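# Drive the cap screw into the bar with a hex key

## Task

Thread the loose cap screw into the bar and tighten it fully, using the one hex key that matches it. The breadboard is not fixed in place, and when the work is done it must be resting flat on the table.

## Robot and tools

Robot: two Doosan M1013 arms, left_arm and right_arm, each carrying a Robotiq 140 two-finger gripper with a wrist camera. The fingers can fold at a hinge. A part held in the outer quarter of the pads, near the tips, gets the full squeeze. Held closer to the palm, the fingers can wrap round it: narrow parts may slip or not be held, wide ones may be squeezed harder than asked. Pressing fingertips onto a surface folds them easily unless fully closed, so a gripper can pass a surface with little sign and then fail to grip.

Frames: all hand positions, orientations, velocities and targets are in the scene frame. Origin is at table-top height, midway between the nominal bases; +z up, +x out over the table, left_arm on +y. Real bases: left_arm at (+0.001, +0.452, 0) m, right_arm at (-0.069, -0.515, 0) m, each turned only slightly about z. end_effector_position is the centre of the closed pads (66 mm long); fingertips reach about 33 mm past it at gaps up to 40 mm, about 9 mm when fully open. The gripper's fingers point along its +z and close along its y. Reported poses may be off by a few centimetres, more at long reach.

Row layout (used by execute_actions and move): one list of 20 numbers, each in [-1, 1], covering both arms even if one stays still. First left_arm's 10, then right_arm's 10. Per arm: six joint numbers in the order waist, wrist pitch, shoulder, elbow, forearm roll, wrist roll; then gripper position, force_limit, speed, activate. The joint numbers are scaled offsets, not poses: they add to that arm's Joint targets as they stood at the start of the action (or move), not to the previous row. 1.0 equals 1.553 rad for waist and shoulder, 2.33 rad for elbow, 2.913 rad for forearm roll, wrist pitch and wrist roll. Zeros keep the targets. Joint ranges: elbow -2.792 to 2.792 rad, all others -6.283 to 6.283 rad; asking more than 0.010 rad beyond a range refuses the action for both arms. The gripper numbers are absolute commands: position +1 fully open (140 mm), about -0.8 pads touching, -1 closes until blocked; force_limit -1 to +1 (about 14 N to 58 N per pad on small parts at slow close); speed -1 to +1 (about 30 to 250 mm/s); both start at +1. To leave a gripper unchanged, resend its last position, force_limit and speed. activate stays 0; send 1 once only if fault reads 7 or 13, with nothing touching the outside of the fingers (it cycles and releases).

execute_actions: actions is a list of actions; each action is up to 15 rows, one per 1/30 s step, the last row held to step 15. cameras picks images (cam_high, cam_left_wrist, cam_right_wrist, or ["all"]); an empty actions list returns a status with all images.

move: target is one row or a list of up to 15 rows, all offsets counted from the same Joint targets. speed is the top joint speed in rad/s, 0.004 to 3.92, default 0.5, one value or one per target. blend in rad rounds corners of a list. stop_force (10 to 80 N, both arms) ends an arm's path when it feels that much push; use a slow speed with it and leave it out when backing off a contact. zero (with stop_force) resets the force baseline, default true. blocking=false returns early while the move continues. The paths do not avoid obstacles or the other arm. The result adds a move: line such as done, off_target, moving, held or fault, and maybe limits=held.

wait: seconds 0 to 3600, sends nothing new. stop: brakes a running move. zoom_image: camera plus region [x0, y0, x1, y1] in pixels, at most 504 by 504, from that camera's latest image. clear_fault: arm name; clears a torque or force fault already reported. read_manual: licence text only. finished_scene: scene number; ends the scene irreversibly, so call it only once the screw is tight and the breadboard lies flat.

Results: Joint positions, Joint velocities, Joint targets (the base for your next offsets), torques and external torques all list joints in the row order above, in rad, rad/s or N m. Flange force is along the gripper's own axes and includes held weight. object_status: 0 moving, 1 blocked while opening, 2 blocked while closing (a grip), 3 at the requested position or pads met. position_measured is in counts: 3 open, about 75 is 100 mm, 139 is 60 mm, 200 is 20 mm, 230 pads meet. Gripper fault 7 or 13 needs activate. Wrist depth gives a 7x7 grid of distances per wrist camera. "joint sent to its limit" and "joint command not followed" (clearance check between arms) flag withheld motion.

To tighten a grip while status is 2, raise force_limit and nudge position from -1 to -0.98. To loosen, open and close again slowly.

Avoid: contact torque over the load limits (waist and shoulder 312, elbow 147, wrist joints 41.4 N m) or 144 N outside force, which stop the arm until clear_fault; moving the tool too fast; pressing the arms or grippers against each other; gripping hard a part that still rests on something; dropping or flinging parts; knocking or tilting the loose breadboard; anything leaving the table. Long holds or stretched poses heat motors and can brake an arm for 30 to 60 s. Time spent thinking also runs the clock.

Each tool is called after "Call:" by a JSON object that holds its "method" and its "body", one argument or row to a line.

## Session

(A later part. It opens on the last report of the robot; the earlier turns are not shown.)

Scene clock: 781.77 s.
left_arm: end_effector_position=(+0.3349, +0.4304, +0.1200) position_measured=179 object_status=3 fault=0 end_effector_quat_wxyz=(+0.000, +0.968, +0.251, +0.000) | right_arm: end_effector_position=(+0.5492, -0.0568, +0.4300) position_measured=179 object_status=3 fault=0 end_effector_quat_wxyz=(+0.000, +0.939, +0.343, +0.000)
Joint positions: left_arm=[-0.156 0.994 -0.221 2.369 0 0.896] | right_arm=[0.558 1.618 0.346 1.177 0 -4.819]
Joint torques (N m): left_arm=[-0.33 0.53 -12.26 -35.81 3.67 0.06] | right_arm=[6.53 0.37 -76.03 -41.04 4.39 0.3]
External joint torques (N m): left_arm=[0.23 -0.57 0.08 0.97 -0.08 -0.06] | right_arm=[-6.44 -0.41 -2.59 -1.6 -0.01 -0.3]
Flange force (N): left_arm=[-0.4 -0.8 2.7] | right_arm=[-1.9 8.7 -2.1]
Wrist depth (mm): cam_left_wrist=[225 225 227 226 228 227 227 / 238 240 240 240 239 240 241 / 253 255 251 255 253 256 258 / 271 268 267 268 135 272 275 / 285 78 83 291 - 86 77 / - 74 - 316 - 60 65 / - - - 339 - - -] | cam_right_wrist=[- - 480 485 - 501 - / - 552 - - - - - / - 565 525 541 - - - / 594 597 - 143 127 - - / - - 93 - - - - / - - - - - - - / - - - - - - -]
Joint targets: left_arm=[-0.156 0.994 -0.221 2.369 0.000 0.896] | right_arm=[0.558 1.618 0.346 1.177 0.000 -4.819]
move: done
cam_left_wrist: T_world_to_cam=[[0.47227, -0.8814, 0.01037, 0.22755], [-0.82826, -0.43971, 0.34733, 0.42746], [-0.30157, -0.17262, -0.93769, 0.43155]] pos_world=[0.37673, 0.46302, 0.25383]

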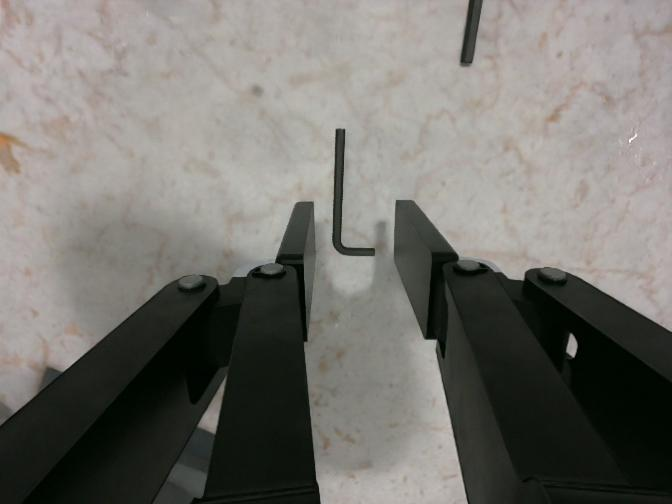

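Call:
{"method": "move", "body": {
  "target": [
    [0.0223,-0.07902,0.09434,0.03592,0,0.02588,-0.4,-1,-1,0,0,0,0,0,0,0,-0.4,-1,-1,0],
    [0.0223,-0.07902,0.09434,0.03592,0,0.02588,-1,-0.1,-1,0,0,0,0,0,0,0,-0.4,-1,-1,0],
    [0.0223,-0.01973,0.02768,0.00622,0,0.02588,-1,-0.1,-1,0,0,0,0,0,0,0,-0.4,-1,-1,0]
  ],
  "speed": 0.3,
  "cameras": ["cam_left_wrist"]
}}

Call:
{"method": "zoom_image", "body": {
  "camera": "cam_left_wrist",
  "region": [300, 140, 430, 350]
}}

Scene clock: 814.57 s.
left_arm: end_effector_position=(+0.3432, +0.4409, +0.0988) position_measured=223 object_status=2 fault=0 end_effector_quat_wxyz=(+0.000, +0.973, +0.231, +0.000) | right_arm: end_effector_position=(+0.5492, -0.0568, +0.4300) position_measured=179 object_status=3 fault=0 end_effector_quat_wxyz=(+0.000, +0.939, +0.343, +0.000)
Joint positions: left_arm=[-0.122 0.936 -0.178 2.383 0 0.971] | right_arm=[0.558 1.618 0.346 1.177 0 -4.819]
Joint torques (N m): left_arm=[-0.24 0.5 -15.45 -34.23 3.55 0.07] | right_arm=[5.98 0.43 -75.89 -40.81 4.5 0.19]
External joint torques (N m): left_arm=[0.22 -0.55 0.26 0.77 -0.09 -0.07] | right_arm=[-6.11 -0.5 -1.19 -1.37 -0.18 -0.19]
Flange force (N): left_arm=[-0.1 -0.5 2.7] | right_arm=[0.0 8.2 -1.6]
Wrist depth (mm): cam_left_wrist=[206 207 207 208 208 208 208 / 218 219 218 219 220 220 221 / 232 232 233 234 233 237 235 / 248 248 246 109 244 250 251 / 266 256 83 72 88 84 264 / - - 73 - - - 60 / - - - - - - -] | cam_right_wrist=[- - - - - - - / - - - - - - 539 / - 531 530 537 - - - / - - - 552 127 - - / - - 93 634 - - - / - - - - - - - / - - - 756 - - -]
Joint targets: left_arm=[-0.122 0.936 -0.178 2.383 0.000 0.971] | right_arm=[0.558 1.618 0.346 1.177 0.000 -4.819]
move: done
cam_left_wrist: T_world_to_cam=[[0.43596, -0.8999, 0.01034, 0.25372], [-0.84548, -0.4056, 0.34735, 0.43715], [-0.30838, -0.16018, -0.93768, 0.41293]] pos_world=[0.38633, 0.47178, 0.23273]

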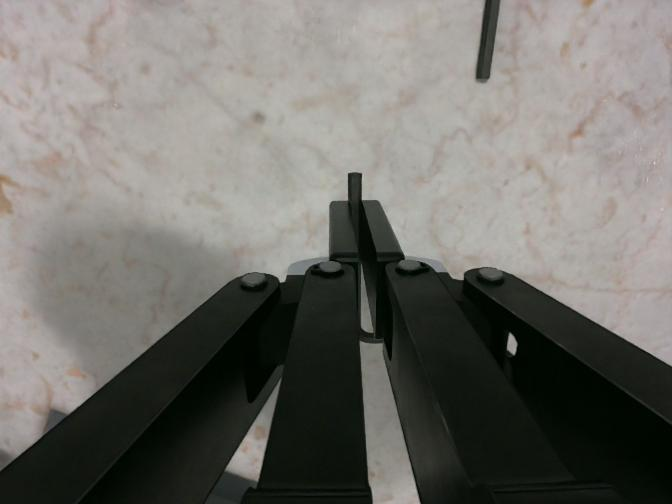

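Scaled by 2.400 from the camera's image (finer frame: 960x720).

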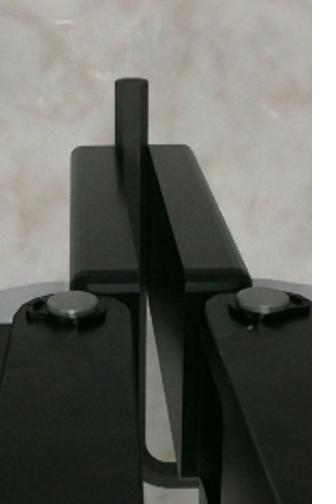

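Call:
{"method": "move", "body": {
  "target": [
    [-0.47542,-0.63391,0.15279,0.01652,0,0.74509,-1,-0.1,-1,0,0,0,0,0,0,0,-0.4,-1,-1,0],
    [-0.47542,-0.63391,0.15279,0.01652,0,0.74509,-1,-0.1,-1,0,-0.0003,-0.04666,-0.00276,0.06017,0,-0.0002,-0.4,-1,-1,0],
    [-0.47542,-0.63391,0.15279,0.01652,0,0.74509,-1,-0.1,-1,0,-0.0003,-0.04666,-0.00276,0.06017,0,-0.0002,-1,-1,-1,0]
  ],
  "speed": [1.0,0.2,0.2]
}}

Call:
{"method": "move", "body": {
  "target": [
    [0,0,0,0,0,0,-0.4,-1,-1,0,0,0,0,0,0,0,-1,-1,-1,0],
    [0,0.0004,-0.0833,0.0554,0,0,-0.4,-1,-1,0,0,0,0,0,0,0,-1,-1,-1,0],
    [0.6,0.0004,-0.0833,0.0554,0,0,-0.4,-1,-1,0,0,0,0,0,0,0,-0.98,0,-1,0]
  ],
  "speed": [0.3,0.3,1.2],
  "cameras": ["cam_right_wrist"]
}}

Call:
{"method": "zoom_image", "body": {
  "camera": "cam_right_wrist",
  "region": [340, 200, 380, 240]
}}

Scene clock: 827.67 s.
left_arm: end_effector_position=(+0.4856, -0.0713, +0.3299) position_measured=223 object_status=2 fault=0 end_effector_quat_wxyz=(+0.242, -0.242, +0.665, -0.664) | right_arm: end_effector_position=(+0.5461, -0.0594, +0.3550) position_measured=223 object_status=2 fault=0 end_effector_quat_wxyz=(+0.000, +0.939, +0.343, +0.000)
Joint positions: left_arm=[-0.86 -0.91 0.059 2.422 0 3.141] | right_arm=[0.558 1.482 0.342 1.317 0 -4.819]
Joint torques (N m): left_arm=[-0.36 -2.11 -35.08 -30.61 2.62 0.04] | right_arm=[8.87 0.75 -75.7 -40.44 5.67 0.3]
External joint torques (N m): left_arm=[0.41 -0.63 0.87 2.42 -0.05 -0.09] | right_arm=[-8.96 -0.81 -1.95 -1.96 -1.32 -0.29]
Flange force (N): left_arm=[-0.9 5.3 -2.8] | right_arm=[-0.6 12.1 -2.0]
Wrist depth (mm): cam_left_wrist=[- - - - 2158 715 469 / - - 5170 - - 644 474 / - - - 167 - 678 492 / - - - 109 109 672 459 / 191 201 83 73 87 84 435 / - - 73 - - - 60 / - - - - - - -] | cam_right_wrist=[- - 424 - - - - / - 429 426 445 432 466 - / - 455 454 461 497 - - / - - - 127 517 - - / 185 213 - - 85 - 548 / - - - - - - - / - - - - - - -]
Joint targets: left_arm=[-0.860 -0.910 0.059 2.422 0.000 3.141] | right_arm=[0.558 1.482 0.342 1.317 0.000 -4.819]
move: done

Scene clock: 831.33 s.
left_arm: end_effector_position=(+0.6303, +0.5242, +0.3293) position_measured=179 object_status=3 fault=0 end_effector_quat_wxyz=(+0.514, -0.515, +0.485, -0.485) | right_arm: end_effector_position=(+0.5461, -0.0594, +0.3550) position_measured=225 object_status=0 fault=0 end_effector_quat_wxyz=(+0.000, +0.939, +0.343, +0.000)
Joint positions: left_arm=[0.072 -0.909 -0.07 2.551 0 3.141] | right_arm=[0.558 1.482 0.342 1.317 0 -4.819]
Joint torques (N m): left_arm=[-0.54 -2.02 -21.29 -28.84 2.67 -0.01] | right_arm=[6.36 0.42 -75.21 -41.16 4.45 0.15]
External joint torques (N m): left_arm=[0.58 -0.72 0.38 0.62 -0.09 -0.04] | right_arm=[-6.19 -0.48 -1.69 -1.01 -0.12 -0.15]
Flange force (N): left_arm=[-1.7 3.7 -0.1] | right_arm=[-1.7 8.2 -1.0]
Wrist depth (mm): cam_left_wrist=[- - 6538 - 5700 701 470 / - - 5850 - 6352 772 451 / - - - - 5422 719 452 / - - 110 135 125 684 477 / - 78 83 - - 86 77 / - 74 - - - 60 65 / - - - - - - -] | cam_right_wrist=[- - 415 - - - 447 / 482 - 432 - - - - / - 460 458 448 - 481 - / - 482 483 126 - 552 515 / - - - - 90 - - / - - - - - - - / - - - - - - -]
Joint targets: left_arm=[0.072 -0.909 -0.070 2.551 0.000 3.141] | right_arm=[0.558 1.482 0.342 1.317 0.000 -4.819]
move: done
cam_right_wrist: T_world_to_cam=[[0.65369, -0.75669, -0.01098, -0.38732], [-0.71068, -0.6188, 0.33468, 0.23526], [-0.26005, -0.21097, -0.94227, 0.6055]] pos_world=[0.57783, -0.01976, 0.48755]

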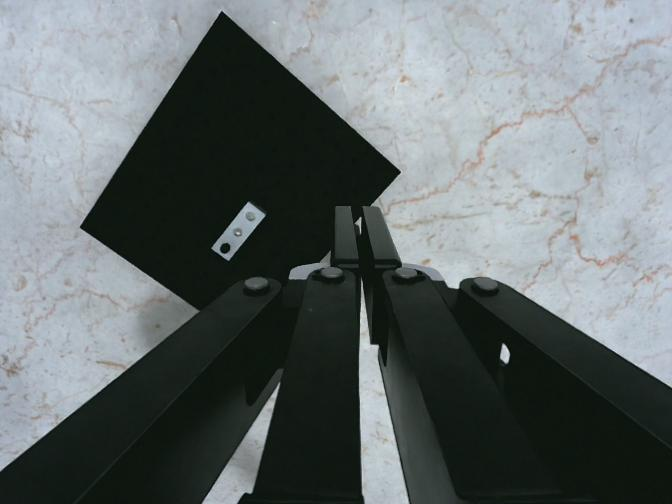

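Scaled by 12.600 from the camera's image (finer frame: 960x720).

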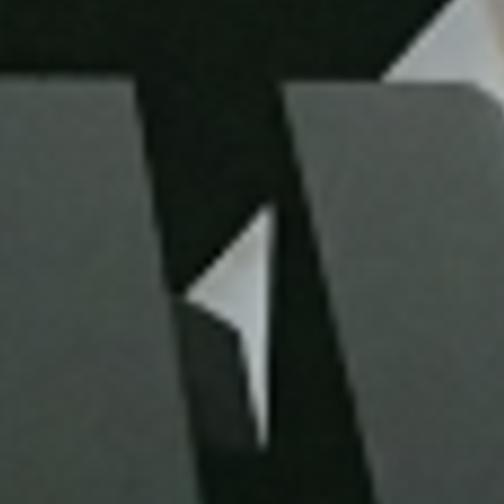

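Call:
{"method": "move", "body": {
  "target": [0,0,0,0,0,0,-0.4,-1,-1,0,0.12614,-0.16371,-0.01645,0.21564,0,-0.13646,-0.98,0,-1,0],
  "speed": 0.6,
  "cameras": ["cam_right_wrist"]
}}

Call:
{"method": "zoom_image", "body": {
  "camera": "cam_right_wrist",
  "region": [335, 190, 385, 240]
}}

Scene clock: 855.73 s.
left_arm: end_effector_position=(+0.6303, +0.5242, +0.3293) position_measured=179 object_status=3 fault=0 end_effector_quat_wxyz=(+0.514, -0.515, +0.485, -0.485) | right_arm: end_effector_position=(+0.3754, -0.0190, +0.1101) position_measured=225 object_status=2 fault=0 end_effector_quat_wxyz=(+0.000, +0.798, +0.602, +0.000)
Joint positions: left_arm=[0.072 -0.909 -0.07 2.551 0 3.141] | right_arm=[0.753 1.006 0.316 1.819 0 -5.217]
Joint torques (N m): left_arm=[-0.55 -2.09 -21.25 -29.05 2.69 0.01] | right_arm=[5.94 0.42 -65.98 -35.09 3.83 0.2]
External joint torques (N m): left_arm=[0.5 -0.64 0.43 0.81 -0.1 -0.06] | right_arm=[-6.06 -0.48 -2.08 -0.81 -0.13 -0.2]
Flange force (N): left_arm=[-1.4 3.8 -0.3] | right_arm=[-6.0 7.5 -1.7]
Wrist depth (mm): cam_left_wrist=[3176 - - 5422 - 639 468 / - - - - - 704 474 / 2887 - - - 6175 731 476 / - - - 137 125 767 480 / - 78 83 5170 - 86 77 / - 74 - 3705 - 60 65 / - - - - - - -] | cam_right_wrist=[- 192 192 191 192 190 191 / - 204 202 204 205 202 203 / 241 221 - 213 210 218 214 / 257 - 236 126 225 231 229 / 276 - - - 90 - - / - - - - - - - / - - - - - - -]
Joint targets: left_arm=[0.072 -0.909 -0.070 2.551 0.000 3.141] | right_arm=[0.754 1.006 0.316 1.820 0.000 -5.217]
move: done
cam_right_wrist: T_world_to_cam=[[0.96507, -0.26176, -0.01091, -0.35536], [-0.24316, -0.91043, 0.33465, 0.03993], [-0.09753, -0.32031, -0.94228, 0.27581]] pos_world=[0.37955, 0.03168, 0.24265]

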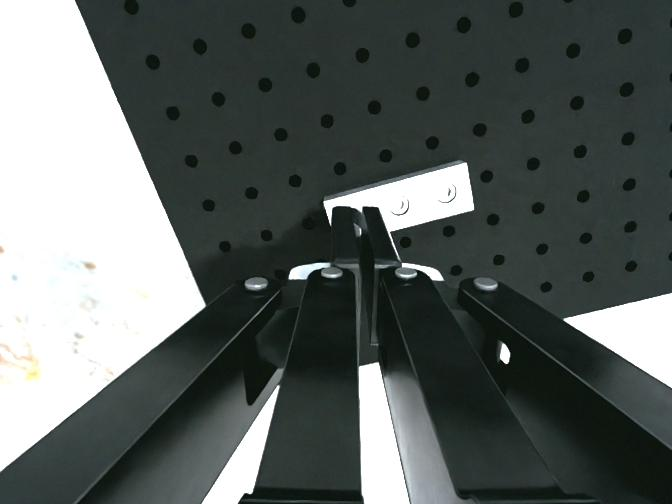

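Scaled by 10.080 from the camera's image (finer frame: 960x720).

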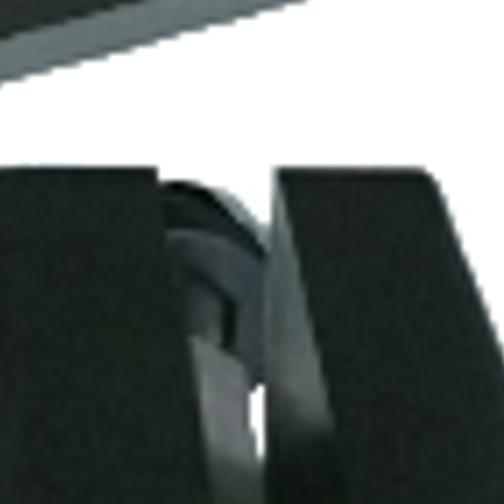

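Call:
{"method": "move", "body": {
  "target": [0,0,0,0,0,0,-0.4,-1,-1,0,0.00006,-0.00655,0.00674,0.0037,0,0,-0.98,0,-1,0],
  "speed": 0.05
}}

Call:
{"method": "move", "body": {
  "target": [0,0,0,0,0,0,-0.4,-1,-1,0,0,-0.00332,0.00328,0.00196,0,0,-0.98,0,-1,0],
  "speed": 0.01,
  "stop_force": 10,
  "cameras": ["cam_right_wrist"]
}}

Call:
{"method": "zoom_image", "body": {
  "camera": "cam_right_wrist",
  "region": [335, 195, 375, 235]
}}

Scene clock: 868.03 s.
left_arm: end_effector_position=(+0.6303, +0.5242, +0.3293) position_measured=179 object_status=3 fault=0 end_effector_quat_wxyz=(+0.514, -0.515, +0.485, -0.485) | right_arm: end_effector_position=(+0.3755, -0.0187, +0.0989) position_measured=225 object_status=2 fault=0 end_effector_quat_wxyz=(+0.000, +0.798, +0.602, +0.000)
Joint positions: left_arm=[0.072 -0.909 -0.07 2.551 0 3.141] | right_arm=[0.754 0.987 0.327 1.828 0 -5.217]
Joint torques (N m): left_arm=[-0.73 -2.05 -21.11 -28.91 2.63 0.1] | right_arm=[6.52 0.43 -67.27 -34.53 3.77 0.17]
External joint torques (N m): left_arm=[0.75 -0.7 -0.07 0.63 -0.04 -0.14] | right_arm=[-6.87 -0.49 -1.04 -0.77 -0.13 -0.17]
Flange force (N): left_arm=[-2.6 2.6 -0.9] | right_arm=[-5.3 9.2 -0.7]
Wrist depth (mm): cam_left_wrist=[- - - 4940 5170 706 471 / - - 5422 - - 633 474 / 3222 5700 - - - 632 478 / 3004 - - - 125 635 479 / - 78 83 4537 - 86 77 / - 74 - - - 60 65 / - - - 3420 - - -] | cam_right_wrist=[- 182 178 182 182 179 181 / - 193 196 192 193 192 194 / - - 203 201 200 207 204 / - - - 127 215 219 221 / - - - - 90 - - / - - - - - - - / - - - - - - -]
Joint targets: left_arm=[0.072 -0.909 -0.070 2.551 0.000 3.141] | right_arm=[0.754 0.987 0.327 1.828 0.000 -5.217]
move: done

Scene clock: 869.37 s.
left_arm: end_effector_position=(+0.6303, +0.5242, +0.3293) position_measured=179 object_status=3 fault=0 end_effector_quat_wxyz=(+0.514, -0.515, +0.485, -0.485) | right_arm: end_effector_position=(+0.3756, -0.0187, +0.0948) position_measured=225 object_status=2 fault=0 end_effector_quat_wxyz=(+0.000, +0.798, +0.602, +0.000)
Joint positions: left_arm=[0.072 -0.909 -0.07 2.551 0 3.141] | right_arm=[0.754 0.979 0.331 1.832 0 -5.217]
Joint torques (N m): left_arm=[-0.93 -2 -21.3 -28.95 2.63 0.06] | right_arm=[6.76 -0.73 -52.7 -25.9 3.99 0.24]
External joint torques (N m): left_arm=[0.85 -0.73 0.64 0.73 -0.04 -0.1] | right_arm=[-6.64 0.67 -16.3 -9.32 -0.36 -0.24]
Flange force (N): left_arm=[-2.9 4.5 0.2] | right_arm=[-8.3 7.5 -24.0]
Wrist depth (mm): cam_left_wrist=[- - - - 6538 635 472 / 2711 - - - 6008 820 419 / - 5052 - - - 664 429 / - - - - 125 - 455 / - 78 83 - - 86 75 / - 74 - - - 60 65 / - - - - - - -] | cam_right_wrist=[- 183 176 179 180 180 177 / - 187 189 189 189 - 189 / - - - 198 194 199 204 / 246 - - 127 211 215 214 / - - - - 90 - - / - - - - - - - / - - - - - - -]
Joint targets: left_arm=[0.072 -0.909 -0.070 2.551 0.000 3.141] | right_arm=[0.754 0.979 0.331 1.832 0.000 -5.217]
move: contact (right_arm)
cam_right_wrist: T_world_to_cam=[[0.96511, -0.26162, -0.01086, -0.35567], [-0.24304, -0.91047, 0.33463, 0.04533], [-0.09743, -0.32031, -0.94229, 0.26147]] pos_world=[0.37975, 0.03198, 0.22735]

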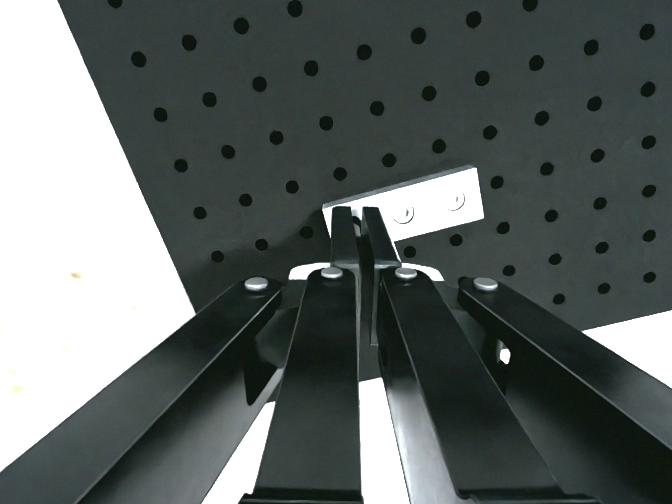

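Scaled by 12.600 from the camera's image (finer frame: 960x720).

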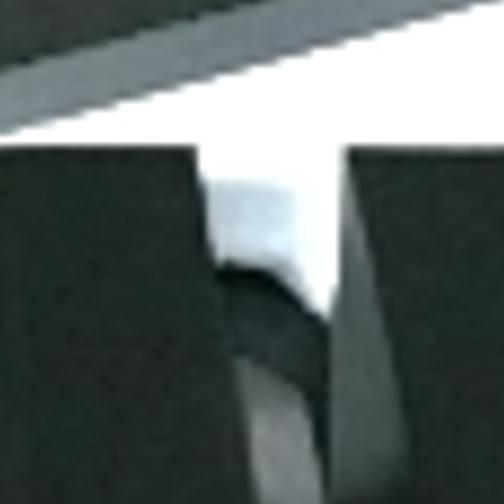

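Call:
{"method": "move", "body": {
  "target": [
    [0,0,0,0,0,0,-0.4,-1,-1,0,0,0.00072,-0.00072,-0.00043,0,0,-0.98,0,-1,0],
    [0,0,0,0,0,0,-0.4,-1,-1,0,0.001,0.00072,-0.00072,-0.00043,0,0,-0.98,0,-1,0]
  ],
  "speed": 0.05,
  "cameras": ["cam_right_wrist"]
}}

Call:
{"method": "zoom_image", "body": {
  "camera": "cam_right_wrist",
  "region": [335, 195, 375, 235]
}}

Scene clock: 883.37 s.
left_arm: end_effector_position=(+0.6303, +0.5242, +0.3293) position_measured=179 object_status=3 fault=0 end_effector_quat_wxyz=(+0.514, -0.515, +0.485, -0.485) | right_arm: end_effector_position=(+0.3748, -0.0180, +0.0960) position_measured=225 object_status=2 fault=0 end_effector_quat_wxyz=(+0.000, +0.798, +0.603, +0.000)
Joint positions: left_arm=[0.072 -0.909 -0.07 2.551 0 3.141] | right_arm=[0.755 0.981 0.329 1.831 0 -5.217]
Joint torques (N m): left_arm=[-0.31 -2.08 -20.74 -28.76 2.72 0.03] | right_arm=[6 0.48 -67.11 -34.33 3.78 0.15]
External joint torques (N m): left_arm=[0.28 -0.67 -0.28 0.51 -0.13 -0.07] | right_arm=[-6.03 -0.54 -1.32 -0.83 -0.16 -0.15]
Flange force (N): left_arm=[-0.5 2.0 -1.1] | right_arm=[-5.0 7.9 -1.0]
Wrist depth (mm): cam_left_wrist=[- - 4730 5700 4730 628 466 / - - - - 6352 715 472 / 2647 - - - - 680 478 / - - 110 6008 125 606 469 / - 78 83 4446 - 86 77 / - 74 - - - 60 65 / - - - - - - -] | cam_right_wrist=[- 179 177 179 179 178 178 / - 190 192 190 190 191 189 / - - - 201 196 204 204 / - - - 127 212 213 215 / - - - - 90 - 228 / - - - - - - - / - - - - - - -]
Joint targets: left_arm=[0.072 -0.909 -0.070 2.551 0.000 3.141] | right_arm=[0.755 0.981 0.329 1.831 0.000 -5.217]
move: done
cam_right_wrist: T_world_to_cam=[[0.96551, -0.26015, -0.01085, -0.35481], [-0.24165, -0.91082, 0.33468, 0.04482], [-0.09694, -0.32051, -0.94227, 0.26256]] pos_world=[0.37886, 0.03268, 0.22855]

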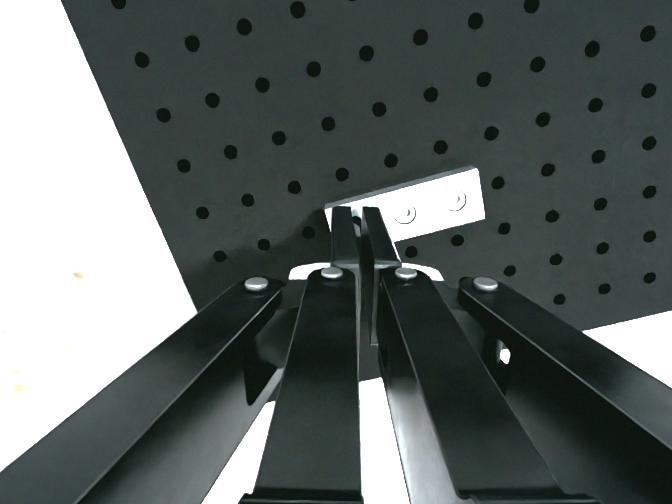

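Scaled by 12.600 from the camera's image (finer frame: 960x720).

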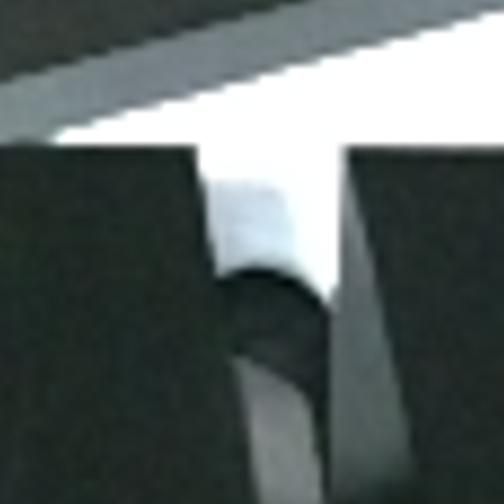

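Call:
{"method": "move", "body": {
  "target": [0,0,0,0,0,0,-0.4,-1,-1,0,-0.00034,-0.00006,-0.00024,0.00023,0,0,-0.98,0,-1,0],
  "speed": 0.05
}}

Call:
{"method": "move", "body": {
  "target": [0,0,0,0,0,0,-0.4,-1,-1,0,0,-0.0024,0.00238,0.00143,0,0,-0.98,0,-1,0],
  "speed": 0.008,
  "stop_force": 10,
  "cameras": ["cam_right_wrist"]
}}

Call:
{"method": "zoom_image", "body": {
  "camera": "cam_right_wrist",
  "region": [335, 195, 375, 235]
}}

Scene clock: 898.07 s.
left_arm: end_effector_position=(+0.6303, +0.5242, +0.3293) position_measured=179 object_status=3 fault=0 end_effector_quat_wxyz=(+0.514, -0.515, +0.485, -0.485) | right_arm: end_effector_position=(+0.3749, -0.0184, +0.0960) position_measured=225 object_status=2 fault=0 end_effector_quat_wxyz=(+0.000, +0.798, +0.603, +0.000)
Joint positions: left_arm=[0.072 -0.909 -0.07 2.551 0 3.141] | right_arm=[0.755 0.981 0.329 1.831 0 -5.217]
Joint torques (N m): left_arm=[-0.89 -2.11 -20.87 -28.97 2.69 0] | right_arm=[5.88 0.45 -67.39 -34.6 3.76 0.22]
External joint torques (N m): left_arm=[0.98 -0.65 -0.5 0.69 -0.1 -0.05] | right_arm=[-5.91 -0.51 -1.41 -0.65 -0.13 -0.22]
Flange force (N): left_arm=[-2.7 1.6 -1.8] | right_arm=[-5.3 7.6 -1.0]
Wrist depth (mm): cam_left_wrist=[- - 6352 - 4730 - 455 / 3586 - 5850 6352 - 648 476 / - - - - - 637 453 / 2850 - - - 125 746 459 / - 78 83 - - 86 77 / - 74 - 3833 - 60 65 / - - - - - - -] | cam_right_wrist=[- 179 179 179 179 179 177 / - 190 194 190 189 - 189 / - 202 198 201 196 202 201 / - 236 - 127 213 212 215 / - - - - 90 - 226 / - - - - - - - / - - - - - - -]
Joint targets: left_arm=[0.072 -0.909 -0.070 2.551 0.000 3.141] | right_arm=[0.755 0.981 0.329 1.831 0.000 -5.217]
move: done

Scene clock: 898.90 s.
left_arm: end_effector_position=(+0.6303, +0.5242, +0.3293) position_measured=179 object_status=3 fault=0 end_effector_quat_wxyz=(+0.514, -0.515, +0.485, -0.485) | right_arm: end_effector_position=(+0.3749, -0.0183, +0.0948) position_measured=225 object_status=2 fault=0 end_effector_quat_wxyz=(+0.000, +0.798, +0.603, +0.000)
Joint positions: left_arm=[0.072 -0.909 -0.07 2.551 0 3.141] | right_arm=[0.755 0.979 0.33 1.832 0 -5.217]
Joint torques (N m): left_arm=[-0.28 -2.09 -21.33 -28.8 2.67 0.06] | right_arm=[5.94 -0.4 -54.99 -27.11 3.62 0.18]
External joint torques (N m): left_arm=[0.3 -0.65 0.27 0.56 -0.08 -0.11] | right_arm=[-5.78 0.34 -13.87 -8.08 0.01 -0.18]
Flange force (N): left_arm=[-0.9 3.2 -0.2] | right_arm=[-7.0 6.5 -20.1]
Wrist depth (mm): cam_left_wrist=[2745 - - - 6008 666 447 / 3004 - - - 5700 662 470 / 3176 - - 6538 - 637 474 / - - - 135 134 736 479 / - 78 83 6538 - 86 77 / - 75 - - - 60 65 / - - - - - - -] | cam_right_wrist=[- 178 179 180 178 179 177 / - 189 189 189 189 188 189 / - - - 200 195 198 200 / - - - 126 211 217 217 / - - - - 90 - 225 / - - - - - - - / - - - - - - -]
Joint targets: left_arm=[0.072 -0.909 -0.070 2.551 0.000 3.141] | right_arm=[0.755 0.979 0.330 1.832 0.000 -5.217]
move: contact (right_arm)
cam_right_wrist: T_world_to_cam=[[0.96539, -0.2606, -0.01076, -0.35498], [-0.24214, -0.9108, 0.33439, 0.0451], [-0.09694, -0.32021, -0.94237, 0.26142]] pos_world=[0.37896, 0.03228, 0.22745]

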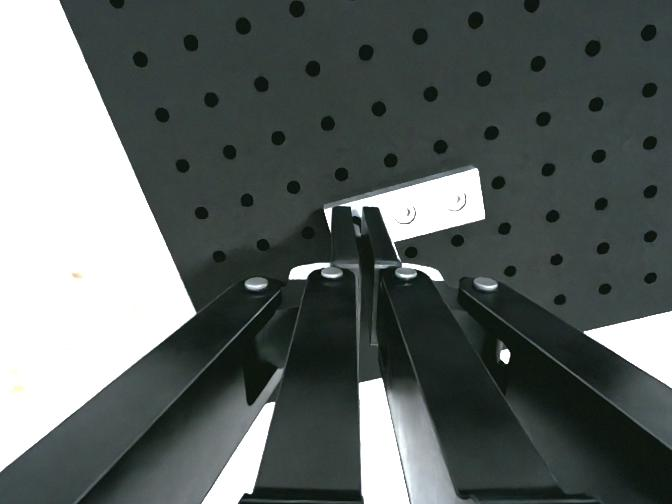

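Scaled by 12.600 from the camera's image (finer frame: 960x720).

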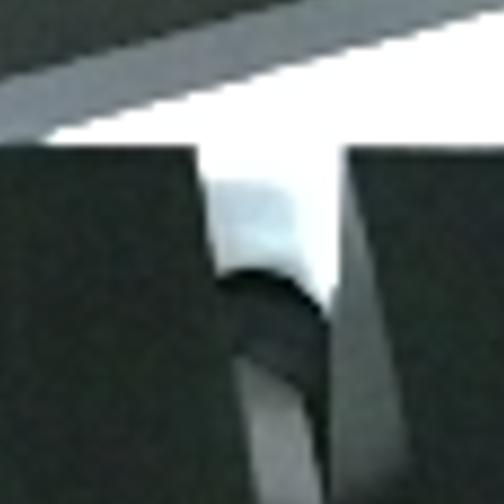

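Call:
{"method": "move", "body": {
  "target": [0,0,0,0,0,0,-0.4,-1,-1,0,-0.00066,0.00054,-0.00023,-0.00052,0,-0.024,-0.98,0,-1,0],
  "speed": 0.3
}}

Call:
{"method": "move", "body": {
  "target": [0,0,0,0,0,0,-0.4,-1,-1,0,0,-0.00145,0.00143,0.00086,0,0,-0.98,0,-1,0],
  "speed": 0.008,
  "stop_force": 10
}}

Call:
{"method": "move", "body": {
  "target": [0,0,0,0,0,0,-0.4,-1,-1,0,0.00029,0.00043,-0.00072,-0.00006,0,0,-0.98,0,-1,0],
  "speed": 0.3
}}

Call:
{"method": "move", "body": {
  "target": [0,0,0,0,0,0,-0.4,-1,-1,0,0,-0.00145,0.00143,0.00086,0,0,-0.98,0,-1,0],
  "speed": 0.008,
  "stop_force": 10
}}

Call:
{"method": "move", "body": {
  "target": [0,0,0,0,0,0,-0.4,-1,-1,0,-0.00026,0.00042,-0.00074,-0.00003,0,0,-0.98,0,-1,0],
  "speed": 0.3
}}

Call:
{"method": "move", "body": {
  "target": [0,0,0,0,0,0,-0.4,-1,-1,0,0,-0.00145,0.00143,0.00086,0,0,-0.98,0,-1,0],
  "speed": 0.008,
  "stop_force": 10
}}

Call:
{"method": "move", "body": {
  "target": [0,0,0,0,0,0,-0.4,-1,-1,0,-0.00029,0.00054,-0.00024,-0.00051,0,0,-0.98,0,-1,0],
  "speed": 0.3
}}

Call:
{"method": "move", "body": {
  "target": [0,0,0,0,0,0,-0.4,-1,-1,0,0,-0.00145,0.00143,0.00086,0,0,-0.98,0,-1,0],
  "speed": 0.008,
  "stop_force": 10,
  "cameras": ["cam_right_wrist"]
}}

Call:
{"method": "zoom_image", "body": {
  "camera": "cam_right_wrist",
  "region": [335, 195, 375, 235]
}}

Scene clock: 924.57 s.
left_arm: end_effector_position=(+0.6303, +0.5242, +0.3293) position_measured=179 object_status=3 fault=0 end_effector_quat_wxyz=(+0.514, -0.515, +0.485, -0.485) | right_arm: end_effector_position=(+0.3756, -0.0186, +0.0956) position_measured=225 object_status=2 fault=0 end_effector_quat_wxyz=(+0.000, +0.777, +0.630, +0.000)
Joint positions: left_arm=[0.072 -0.909 -0.07 2.551 0 3.141] | right_arm=[0.754 0.98 0.33 1.831 0 -5.287]
Joint torques (N m): left_arm=[-0.44 -2.09 -21.57 -28.93 2.64 0.05] | right_arm=[6.18 0.39 -67.35 -33.88 3.78 0.15]
External joint torques (N m): left_arm=[0.49 -0.66 0.39 0.67 -0.05 -0.09] | right_arm=[-6.12 -0.44 -1.44 -1.33 -0.15 -0.15]
Flange force (N): left_arm=[-1.6 3.6 -0.2] | right_arm=[-4.8 8.1 -1.7]
Wrist depth (mm): cam_left_wrist=[- - 6352 - 6008 708 510 / - - 5700 6538 5558 656 476 / - - - - - 664 423 / - - - - 125 628 456 / - 78 83 122 - 86 75 / - 74 - - - 60 65 / - - - - - - -] | cam_right_wrist=[203 179 179 179 179 179 179 / 215 - 189 189 189 189 189 / - - - 199 196 205 203 / - - - 127 201 214 215 / - - - - 90 - 224 / - - - - - - - / - - - - - - -]
Joint targets: left_arm=[0.072 -0.909 -0.070 2.551 0.000 3.141] | right_arm=[0.754 0.980 0.330 1.831 0.000 -5.287]
move: done

Scene clock: 925.37 s.
left_arm: end_effector_position=(+0.6303, +0.5242, +0.3293) position_measured=179 object_status=3 fault=0 end_effector_quat_wxyz=(+0.514, -0.515, +0.485, -0.485) | right_arm: end_effector_position=(+0.3758, -0.0184, +0.0948) position_measured=225 object_status=2 fault=0 end_effector_quat_wxyz=(+0.000, +0.777, +0.630, +0.001)
Joint positions: left_arm=[0.072 -0.909 -0.07 2.551 0 3.141] | right_arm=[0.754 0.978 0.331 1.831 0 -5.287]
Joint torques (N m): left_arm=[-0.75 -2.08 -21 -28.77 2.64 0.06] | right_arm=[5.81 0.1 -54.39 -26.1 3.65 0.2]
External joint torques (N m): left_arm=[0.78 -0.66 -0.04 0.54 -0.05 -0.11] | right_arm=[-5.73 -0.15 -14.41 -9.07 -0.02 -0.2]
Flange force (N): left_arm=[-2.6 2.5 -0.8] | right_arm=[-6.6 6.5 -20.6]
Wrist depth (mm): cam_left_wrist=[- - - - 6352 602 473 / - - - - - - 474 / 2585 - - 6538 4833 858 433 / - - 110 135 126 570 428 / - 78 83 123 - 86 77 / - 74 - - - 60 65 / - - - - - - -] | cam_right_wrist=[201 178 179 178 178 178 176 / - 190 190 189 188 188 191 / - - 203 198 196 205 203 / - 237 - 127 211 215 214 / - - - - 90 - - / - - - - - - - / - - - - - - -]
Joint targets: left_arm=[0.072 -0.909 -0.070 2.551 0.000 3.141] | right_arm=[0.754 0.978 0.331 1.831 0.000 -5.287]
move: contact (right_arm)

Scene clock: 925.87 s.
left_arm: end_effector_position=(+0.6303, +0.5242, +0.3293) position_measured=179 object_status=3 fault=0 end_effector_quat_wxyz=(+0.514, -0.515, +0.485, -0.485) | right_arm: end_effector_position=(+0.3753, -0.0185, +0.0955) position_measured=225 object_status=2 fault=0 end_effector_quat_wxyz=(+0.000, +0.777, +0.630, +0.001)
Joint positions: left_arm=[0.072 -0.909 -0.07 2.551 0 3.141] | right_arm=[0.754 0.98 0.33 1.831 0 -5.287]
Joint torques (N m): left_arm=[-0.54 -2.07 -21.42 -28.98 2.67 0.07] | right_arm=[6.07 0.47 -66.86 -34.3 3.71 0.21]
External joint torques (N m): left_arm=[0.57 -0.68 0.18 0.72 -0.09 -0.11] | right_arm=[-6 -0.51 -2.36 -1.01 -0.07 -0.21]
Flange force (N): left_arm=[-1.8 3.3 -0.6] | right_arm=[-6.4 7.1 -2.1]
Wrist depth (mm): cam_left_wrist=[3474 - - 6175 5170 708 450 / - 6352 - - - - - / 3176 - - - - 662 478 / 4537 - - - 125 672 481 / - 78 83 5700 - 86 77 / - 74 - 4833 - 60 65 / - - - - - - -] | cam_right_wrist=[- 178 179 178 179 178 178 / - 190 190 189 190 187 193 / - - - 199 197 203 204 / - - 216 127 212 214 216 / - - - - 90 - 226 / - - - - - - - / - - - - - - -]
Joint targets: left_arm=[0.072 -0.909 -0.070 2.551 0.000 3.141] | right_arm=[0.754 0.980 0.329 1.831 0.000 -5.287]
move: done

Scene clock: 926.67 s.
left_arm: end_effector_position=(+0.6303, +0.5242, +0.3293) position_measured=179 object_status=3 fault=0 end_effector_quat_wxyz=(+0.514, -0.515, +0.485, -0.485) | right_arm: end_effector_position=(+0.3755, -0.0183, +0.0948) position_measured=225 object_status=2 fault=0 end_effector_quat_wxyz=(+0.000, +0.777, +0.630, +0.001)
Joint positions: left_arm=[0.072 -0.909 -0.07 2.551 0 3.141] | right_arm=[0.754 0.978 0.33 1.832 0 -5.287]
Joint torques (N m): left_arm=[-0.34 -2.06 -20.89 -28.89 2.66 0.06] | right_arm=[5.8 -0.02 -53.57 -25.53 3.65 0.16]
External joint torques (N m): left_arm=[0.31 -0.68 -0.08 0.62 -0.06 -0.1] | right_arm=[-5.79 -0.04 -15.44 -9.71 -0.02 -0.16]
Flange force (N): left_arm=[-0.9 2.6 -0.9] | right_arm=[-6.7 6.5 -22.3]
Wrist depth (mm): cam_left_wrist=[- - 6538 - 5293 633 495 / - 4042 - - 5052 676 475 / - - 4117 - 3705 713 502 / - - - 138 134 672 521 / - 78 83 4833 - 86 77 / - 74 - - - 60 65 / - - - - - - -] | cam_right_wrist=[- 178 179 178 178 178 178 / - 189 189 189 189 190 190 / - - 202 199 196 195 202 / - - 215 127 200 218 214 / - - - - 90 - 227 / - - - - - - - / - - - - - - -]
Joint targets: left_arm=[0.072 -0.909 -0.070 2.551 0.000 3.141] | right_arm=[0.754 0.978 0.330 1.832 0.000 -5.287]
move: contact (right_arm)

Scene clock: 927.17 s.
left_arm: end_effector_position=(+0.6303, +0.5242, +0.3293) position_measured=179 object_status=3 fault=0 end_effector_quat_wxyz=(+0.514, -0.515, +0.485, -0.485) | right_arm: end_effector_position=(+0.3755, -0.0187, +0.0955) position_measured=225 object_status=2 fault=0 end_effector_quat_wxyz=(+0.000, +0.777, +0.630, +0.001)
Joint positions: left_arm=[0.072 -0.909 -0.07 2.551 0 3.141] | right_arm=[0.754 0.979 0.329 1.832 0 -5.287]
Joint torques (N m): left_arm=[-0.33 -2.13 -20.97 -28.93 2.67 0.06] | right_arm=[6.37 0.39 -66.99 -34.51 3.71 0.16]
External joint torques (N m): left_arm=[0.32 -0.61 0.08 0.7 -0.08 -0.11] | right_arm=[-6.3 -0.44 -1.82 -0.71 -0.08 -0.17]
Flange force (N): left_arm=[-0.9 2.8 -0.8] | right_arm=[-6.5 7.5 -1.5]
Wrist depth (mm): cam_left_wrist=[- - - 6352 4730 648 468 / - - - - 5293 713 474 / - - - - 6175 690 510 / - 3970 - - 125 590 458 / - 78 83 4631 - 86 77 / - 74 - - - 60 65 / - - - 3222 - - -] | cam_right_wrist=[- 179 179 179 180 178 178 / - 190 194 190 188 186 189 / - - - 199 196 203 204 / - - 214 127 213 215 215 / - - - - 90 - 226 / - - - - - - - / - - - - - - -]
Joint targets: left_arm=[0.072 -0.909 -0.070 2.551 0.000 3.141] | right_arm=[0.754 0.979 0.329 1.832 0.000 -5.287]
move: done

Scene clock: 927.97 s.
left_arm: end_effector_position=(+0.6303, +0.5242, +0.3293) position_measured=179 object_status=3 fault=0 end_effector_quat_wxyz=(+0.514, -0.515, +0.485, -0.485) | right_arm: end_effector_position=(+0.3756, -0.0186, +0.0948) position_measured=225 object_status=2 fault=0 end_effector_quat_wxyz=(+0.000, +0.777, +0.630, +0.001)
Joint positions: left_arm=[0.072 -0.909 -0.07 2.551 0 3.141] | right_arm=[0.754 0.977 0.33 1.832 0 -5.287]
Joint torques (N m): left_arm=[-0.38 -2.11 -21.4 -28.94 2.6 -0.01] | right_arm=[6.32 -0.25 -54.37 -27 3.79 0.13]
External joint torques (N m): left_arm=[0.4 -0.63 0.48 0.69 -0.02 -0.04] | right_arm=[-6.4 0.2 -14.31 -8.16 -0.16 -0.13]
Flange force (N): left_arm=[-1.3 3.7 -0.1] | right_arm=[-8.4 6.5 -20.4]
Wrist depth (mm): cam_left_wrist=[3833 - - 5293 - 611 468 / - - - - 5293 715 475 / - - - - 4730 842 500 / - - - 138 134 678 475 / - 78 83 - - 87 77 / - 74 - - - 60 65 / - - - - - - -] | cam_right_wrist=[201 179 177 179 178 179 178 / - 189 189 189 187 189 188 / - 202 - 200 195 197 203 / 243 209 212 127 198 213 214 / - - - - 90 - 227 / - - - - - - - / - - - - - - -]
Joint targets: left_arm=[0.072 -0.909 -0.070 2.551 0.000 3.141] | right_arm=[0.754 0.977 0.330 1.832 0.000 -5.287]
move: contact (right_arm)

Scene clock: 928.47 s.
left_arm: end_effector_position=(+0.6303, +0.5242, +0.3293) position_measured=179 object_status=3 fault=0 end_effector_quat_wxyz=(+0.514, -0.515, +0.485, -0.485) | right_arm: end_effector_position=(+0.3760, -0.0186, +0.0956) position_measured=225 object_status=2 fault=0 end_effector_quat_wxyz=(+0.000, +0.777, +0.630, +0.001)
Joint positions: left_arm=[0.072 -0.909 -0.07 2.551 0 3.141] | right_arm=[0.753 0.979 0.33 1.831 0 -5.287]
Joint torques (N m): left_arm=[-0.54 -2.08 -21.38 -28.87 2.7 0.05] | right_arm=[6.11 0.45 -67.27 -34.08 3.69 0.13]
External joint torques (N m): left_arm=[0.51 -0.66 0.44 0.63 -0.11 -0.1] | right_arm=[-6.24 -0.51 -1.42 -1.13 -0.06 -0.13]
Flange force (N): left_arm=[-1.5 3.7 0.0] | right_arm=[-5.2 8.0 -1.4]
Wrist depth (mm): cam_left_wrist=[- - - - 4537 654 470 / - - - - 4446 - 453 / 3474 4359 - - 6008 715 472 / 2814 - - - 125 569 481 / - 78 83 - - 86 77 / - 74 - - - 60 65 / - - - 3222 - - -] | cam_right_wrist=[- 178 178 180 182 178 176 / - 189 190 190 187 188 190 / - - - 199 196 201 203 / - - - 127 212 216 214 / - - - - 90 - - / - - - - - - - / - - - - - - -]
Joint targets: left_arm=[0.072 -0.909 -0.070 2.551 0.000 3.141] | right_arm=[0.753 0.979 0.330 1.831 0.000 -5.287]
move: done

Scene clock: 929.27 s.
left_arm: end_effector_position=(+0.6303, +0.5242, +0.3293) position_measured=179 object_status=3 fault=0 end_effector_quat_wxyz=(+0.514, -0.515, +0.485, -0.485) | right_arm: end_effector_position=(+0.3762, -0.0184, +0.0948) position_measured=225 object_status=2 fault=0 end_effector_quat_wxyz=(+0.000, +0.777, +0.630, +0.001)
Joint positions: left_arm=[0.072 -0.909 -0.07 2.551 0 3.141] | right_arm=[0.753 0.977 0.33 1.832 0 -5.287]
Joint torques (N m): left_arm=[-0.2 -2.1 -20.79 -28.86 2.67 0.02] | right_arm=[6.32 -0.03 -53.17 -25.39 3.72 0.11]
External joint torques (N m): left_arm=[0.23 -0.65 -0.37 0.58 -0.08 -0.07] | right_arm=[-6.24 -0.03 -16.27 -9.95 -0.08 -0.11]
Flange force (N): left_arm=[-0.5 1.8 -1.4] | right_arm=[-7.6 6.6 -23.3]
Wrist depth (mm): cam_left_wrist=[- - - 6538 5293 704 473 / 3269 - - 6538 6008 670 476 / 2179 - - - - 644 518 / - - 110 - 125 104 477 / - 78 83 - - 86 77 / - 74 - - - 60 65 / - - - - - - -] | cam_right_wrist=[- 179 178 179 178 176 178 / - 189 189 189 188 191 188 / - - - 198 195 202 204 / - - 212 126 212 212 214 / - - - - 90 - 233 / - - - - - - - / - - - - - - -]
Joint targets: left_arm=[0.072 -0.909 -0.070 2.551 0.000 3.141] | right_arm=[0.753 0.977 0.330 1.832 0.000 -5.287]
move: contact (right_arm)
cam_right_wrist: T_world_to_cam=[[0.98096, -0.19395, -0.00971, -0.36099], [-0.17971, -0.92561, 0.33309, 0.02166], [-0.07359, -0.325, -0.94284, 0.25261]] pos_world=[0.37661, 0.03214, 0.22745]

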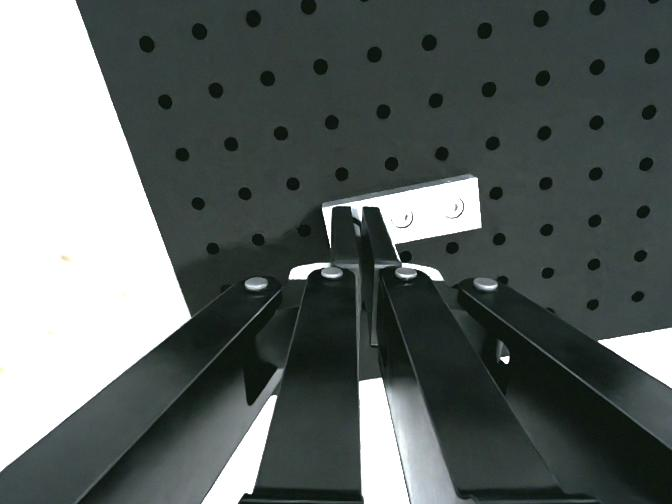

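Scaled by 12.600 from the camera's image (finer frame: 960x720).

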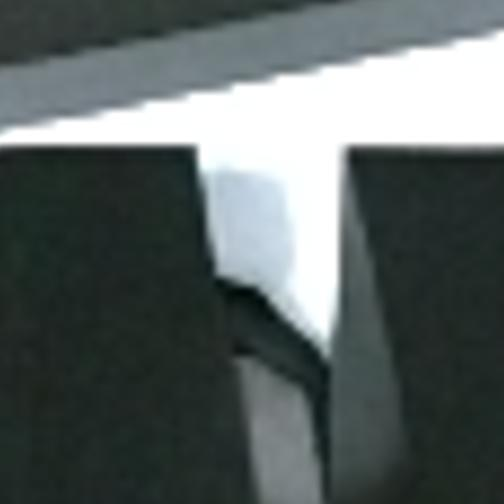

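Call:
{"method": "move", "body": {
  "target": [0,0,0,0,0,0,-0.4,-1,-1,0,0.00106,0.00021,-0.00166,0.00084,0,0,-0.98,0,-1,0],
  "speed": 0.3
}}

Call:
{"method": "move", "body": {
  "target": [0,0,0,0,0,0,-0.4,-1,-1,0,0,-0.0024,0.00238,0.00143,0,0,-0.98,0,-1,0],
  "speed": 0.008,
  "stop_force": 10,
  "cameras": ["cam_right_wrist"]
}}

Call:
{"method": "zoom_image", "body": {
  "camera": "cam_right_wrist",
  "region": [335, 195, 375, 235]
}}

Scene clock: 950.57 s.
left_arm: end_effector_position=(+0.6303, +0.5242, +0.3293) position_measured=179 object_status=3 fault=0 end_effector_quat_wxyz=(+0.514, -0.515, +0.485, -0.485) | right_arm: end_effector_position=(+0.3744, -0.0187, +0.0955) position_measured=225 object_status=2 fault=0 end_effector_quat_wxyz=(+0.000, +0.776, +0.630, +0.001)
Joint positions: left_arm=[0.072 -0.909 -0.07 2.551 0 3.141] | right_arm=[0.755 0.978 0.328 1.834 0 -5.287]
Joint torques (N m): left_arm=[-0.5 -2.08 -20.96 -28.94 2.63 0.08] | right_arm=[6.31 0.49 -66.97 -34.34 3.76 0.22]
External joint torques (N m): left_arm=[0.48 -0.66 -0.07 0.7 -0.04 -0.12] | right_arm=[-6.27 -0.54 -2.14 -0.98 -0.12 -0.22]
Flange force (N): left_arm=[-1.6 2.6 -1.0] | right_arm=[-6.5 7.5 -1.8]
Wrist depth (mm): cam_left_wrist=[- - 6538 4446 5052 - 468 / - - - - 5850 670 456 / - - 4940 - 6538 - 476 / - - - - 125 633 477 / - 78 83 125 - 86 77 / - 74 - - - 60 65 / - - - 3586 - - -] | cam_right_wrist=[- 178 178 178 179 178 179 / - 190 189 189 187 190 191 / - - 202 199 195 204 203 / - - 215 127 211 213 211 / - - - - 90 - - / - - - - - - - / - - - - - - -]
Joint targets: left_arm=[0.072 -0.909 -0.070 2.551 0.000 3.141] | right_arm=[0.755 0.978 0.328 1.834 0.000 -5.287]
move: done

Scene clock: 951.33 s.
left_arm: end_effector_position=(+0.6303, +0.5242, +0.3293) position_measured=179 object_status=3 fault=0 end_effector_quat_wxyz=(+0.514, -0.515, +0.485, -0.485) | right_arm: end_effector_position=(+0.3744, -0.0186, +0.0949) position_measured=225 object_status=2 fault=0 end_effector_quat_wxyz=(+0.000, +0.776, +0.630, +0.001)
Joint positions: left_arm=[0.072 -0.909 -0.07 2.551 0 3.141] | right_arm=[0.755 0.976 0.328 1.834 0 -5.287]
Joint torques (N m): left_arm=[-0.4 -2.01 -21.63 -28.83 2.66 0.03] | right_arm=[5.76 -0.19 -56.95 -28.28 3.71 0.24]
External joint torques (N m): left_arm=[0.47 -0.75 0.28 0.54 -0.08 -0.07] | right_arm=[-5.81 0.13 -11.93 -6.96 -0.08 -0.24]
Flange force (N): left_arm=[-1.4 3.5 -0.2] | right_arm=[-7.2 6.4 -17.1]
Wrist depth (mm): cam_left_wrist=[- - - 5700 6352 561 473 / - - 6008 - 5850 - 471 / - - - - 5422 719 477 / - - - - 125 678 504 / - 78 83 4194 - 86 77 / - 74 - - - 60 65 / - - - 3004 - - -] | cam_right_wrist=[- 179 176 179 178 179 178 / - 189 189 189 189 188 - / - - 203 198 196 198 204 / 235 - 214 127 212 218 213 / 260 - - - 90 - 227 / - - - - - - - / - - - - - - -]
Joint targets: left_arm=[0.072 -0.909 -0.070 2.551 0.000 3.141] | right_arm=[0.755 0.976 0.328 1.834 0.000 -5.287]
move: contact (right_arm)
cam_right_wrist: T_world_to_cam=[[0.98128, -0.19232, -0.00969, -0.35943], [-0.17819, -0.92594, 0.33298, 0.02068], [-0.07301, -0.32503, -0.94288, 0.25233]] pos_world=[0.37481, 0.03203, 0.22754]

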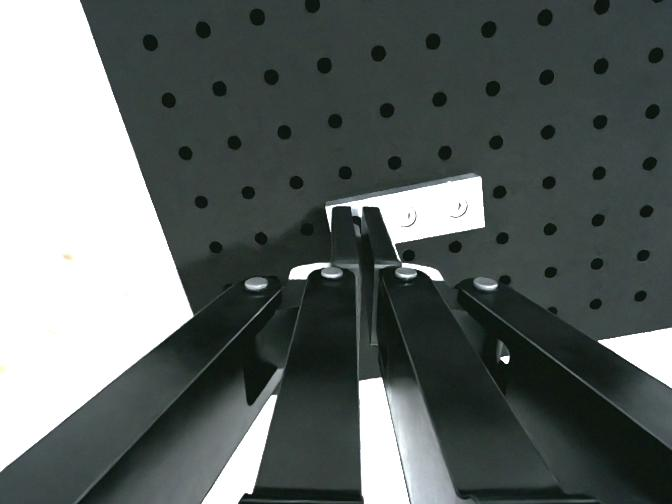

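Scaled by 12.600 from the camera's image (finer frame: 960x720).

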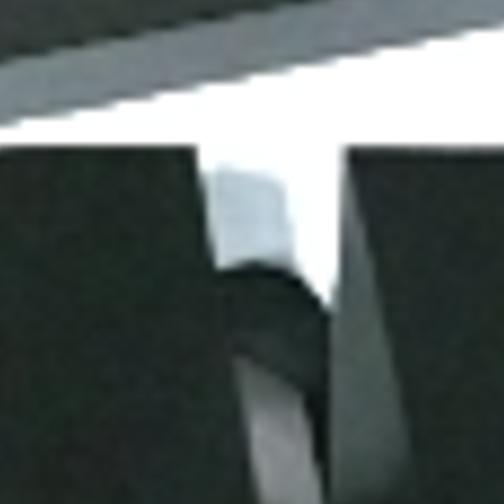

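Call:
{"method": "move", "body": {
  "target": [
    [0,0,0,0,0,0,-0.4,-1,-1,0,0,0.0015,-0.0015,-0.0009,0,0,-0.98,0,-1,0],
    [0,0,0,0,0,0,-0.4,-1,-1,0,-0.0048,0.01331,-0.02267,-0.00151,0,0,-0.98,0,-1,0]
  ],
  "speed": 0.2,
  "cameras": ["cam_right_wrist"]
}}

Call:
{"method": "zoom_image", "body": {
  "camera": "cam_right_wrist",
  "region": [338, 170, 368, 200]
}}

Call:
{"method": "zoom_image", "body": {
  "camera": "cam_right_wrist",
  "region": [340, 200, 380, 240]
}}

Scene clock: 962.40 s.
left_arm: end_effector_position=(+0.6303, +0.5242, +0.3293) position_measured=179 object_status=3 fault=0 end_effector_quat_wxyz=(+0.514, -0.515, +0.485, -0.485) | right_arm: end_effector_position=(+0.3718, -0.0282, +0.1199) position_measured=225 object_status=2 fault=0 end_effector_quat_wxyz=(+0.000, +0.779, +0.628, +0.001)
Joint positions: left_arm=[0.072 -0.909 -0.07 2.551 0 3.141] | right_arm=[0.747 1.015 0.293 1.831 0 -5.287]
Joint torques (N m): left_arm=[-0.5 -2.05 -21.28 -29.08 2.68 0.05] | right_arm=[6.37 0.47 -64.49 -35.14 3.83 0.21]
External joint torques (N m): left_arm=[0.49 -0.69 0.22 0.82 -0.09 -0.09] | right_arm=[-6.28 -0.53 -2.48 -1.16 -0.09 -0.21]
Flange force (N): left_arm=[-1.4 3.5 -0.7] | right_arm=[-6.7 7.5 -2.3]
Wrist depth (mm): cam_left_wrist=[- - - 6352 5558 668 469 / - - - - - 688 473 / 3833 - - - 6538 626 475 / - - - - 125 105 478 / - 78 83 124 - 86 77 / - 74 - - - 60 65 / - - - - - - -] | cam_right_wrist=[- 201 201 201 202 200 200 / - 210 211 213 210 211 210 / 251 255 - 220 222 227 227 / - - 240 127 - 242 240 / - - - - 90 - - / - - - - - - - / - - - - - - -]
Joint targets: left_arm=[0.072 -0.909 -0.070 2.551 0.000 3.141] | right_arm=[0.747 1.015 0.293 1.831 0.000 -5.287]
move: done
cam_right_wrist: T_world_to_cam=[[0.97983, -0.19961, -0.00952, -0.35812], [-0.18513, -0.92463, 0.33285, 0.00556], [-0.07524, -0.32437, -0.94293, 0.27341]] pos_world=[0.37249, 0.02235, 0.25255]

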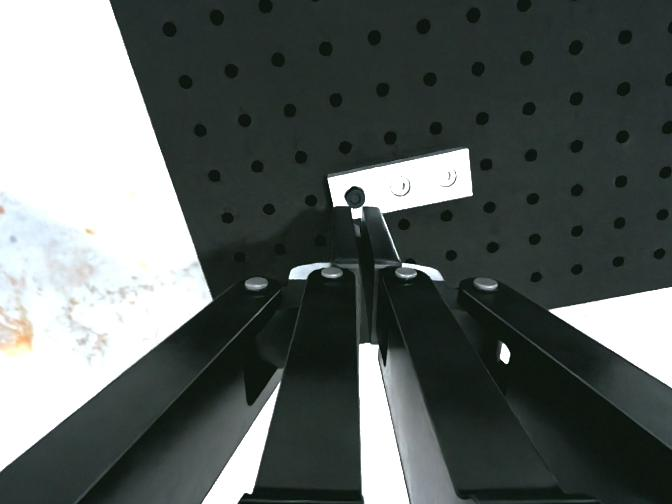

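Scaled by 16.800 from the camera's image (finer frame: 960x720).

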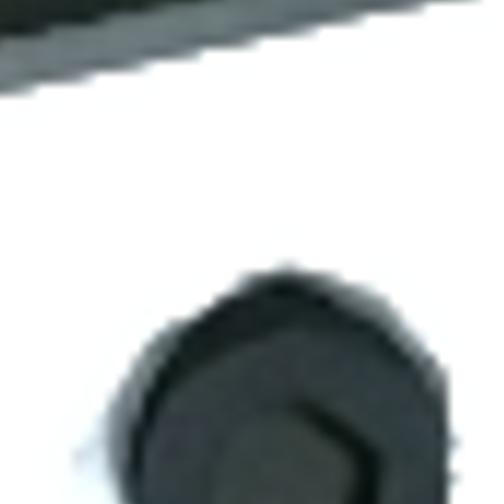

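Scaled by 12.600 from the camera's image (finer frame: 960x720).

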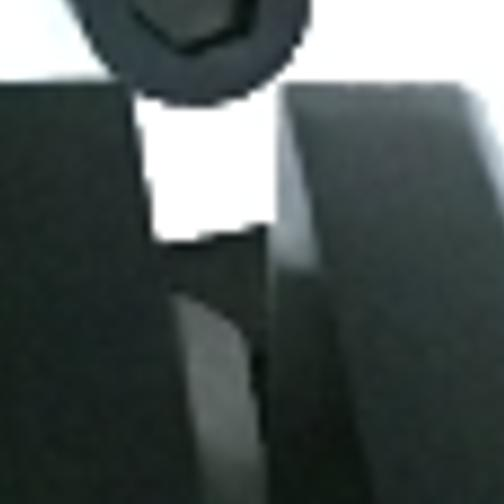

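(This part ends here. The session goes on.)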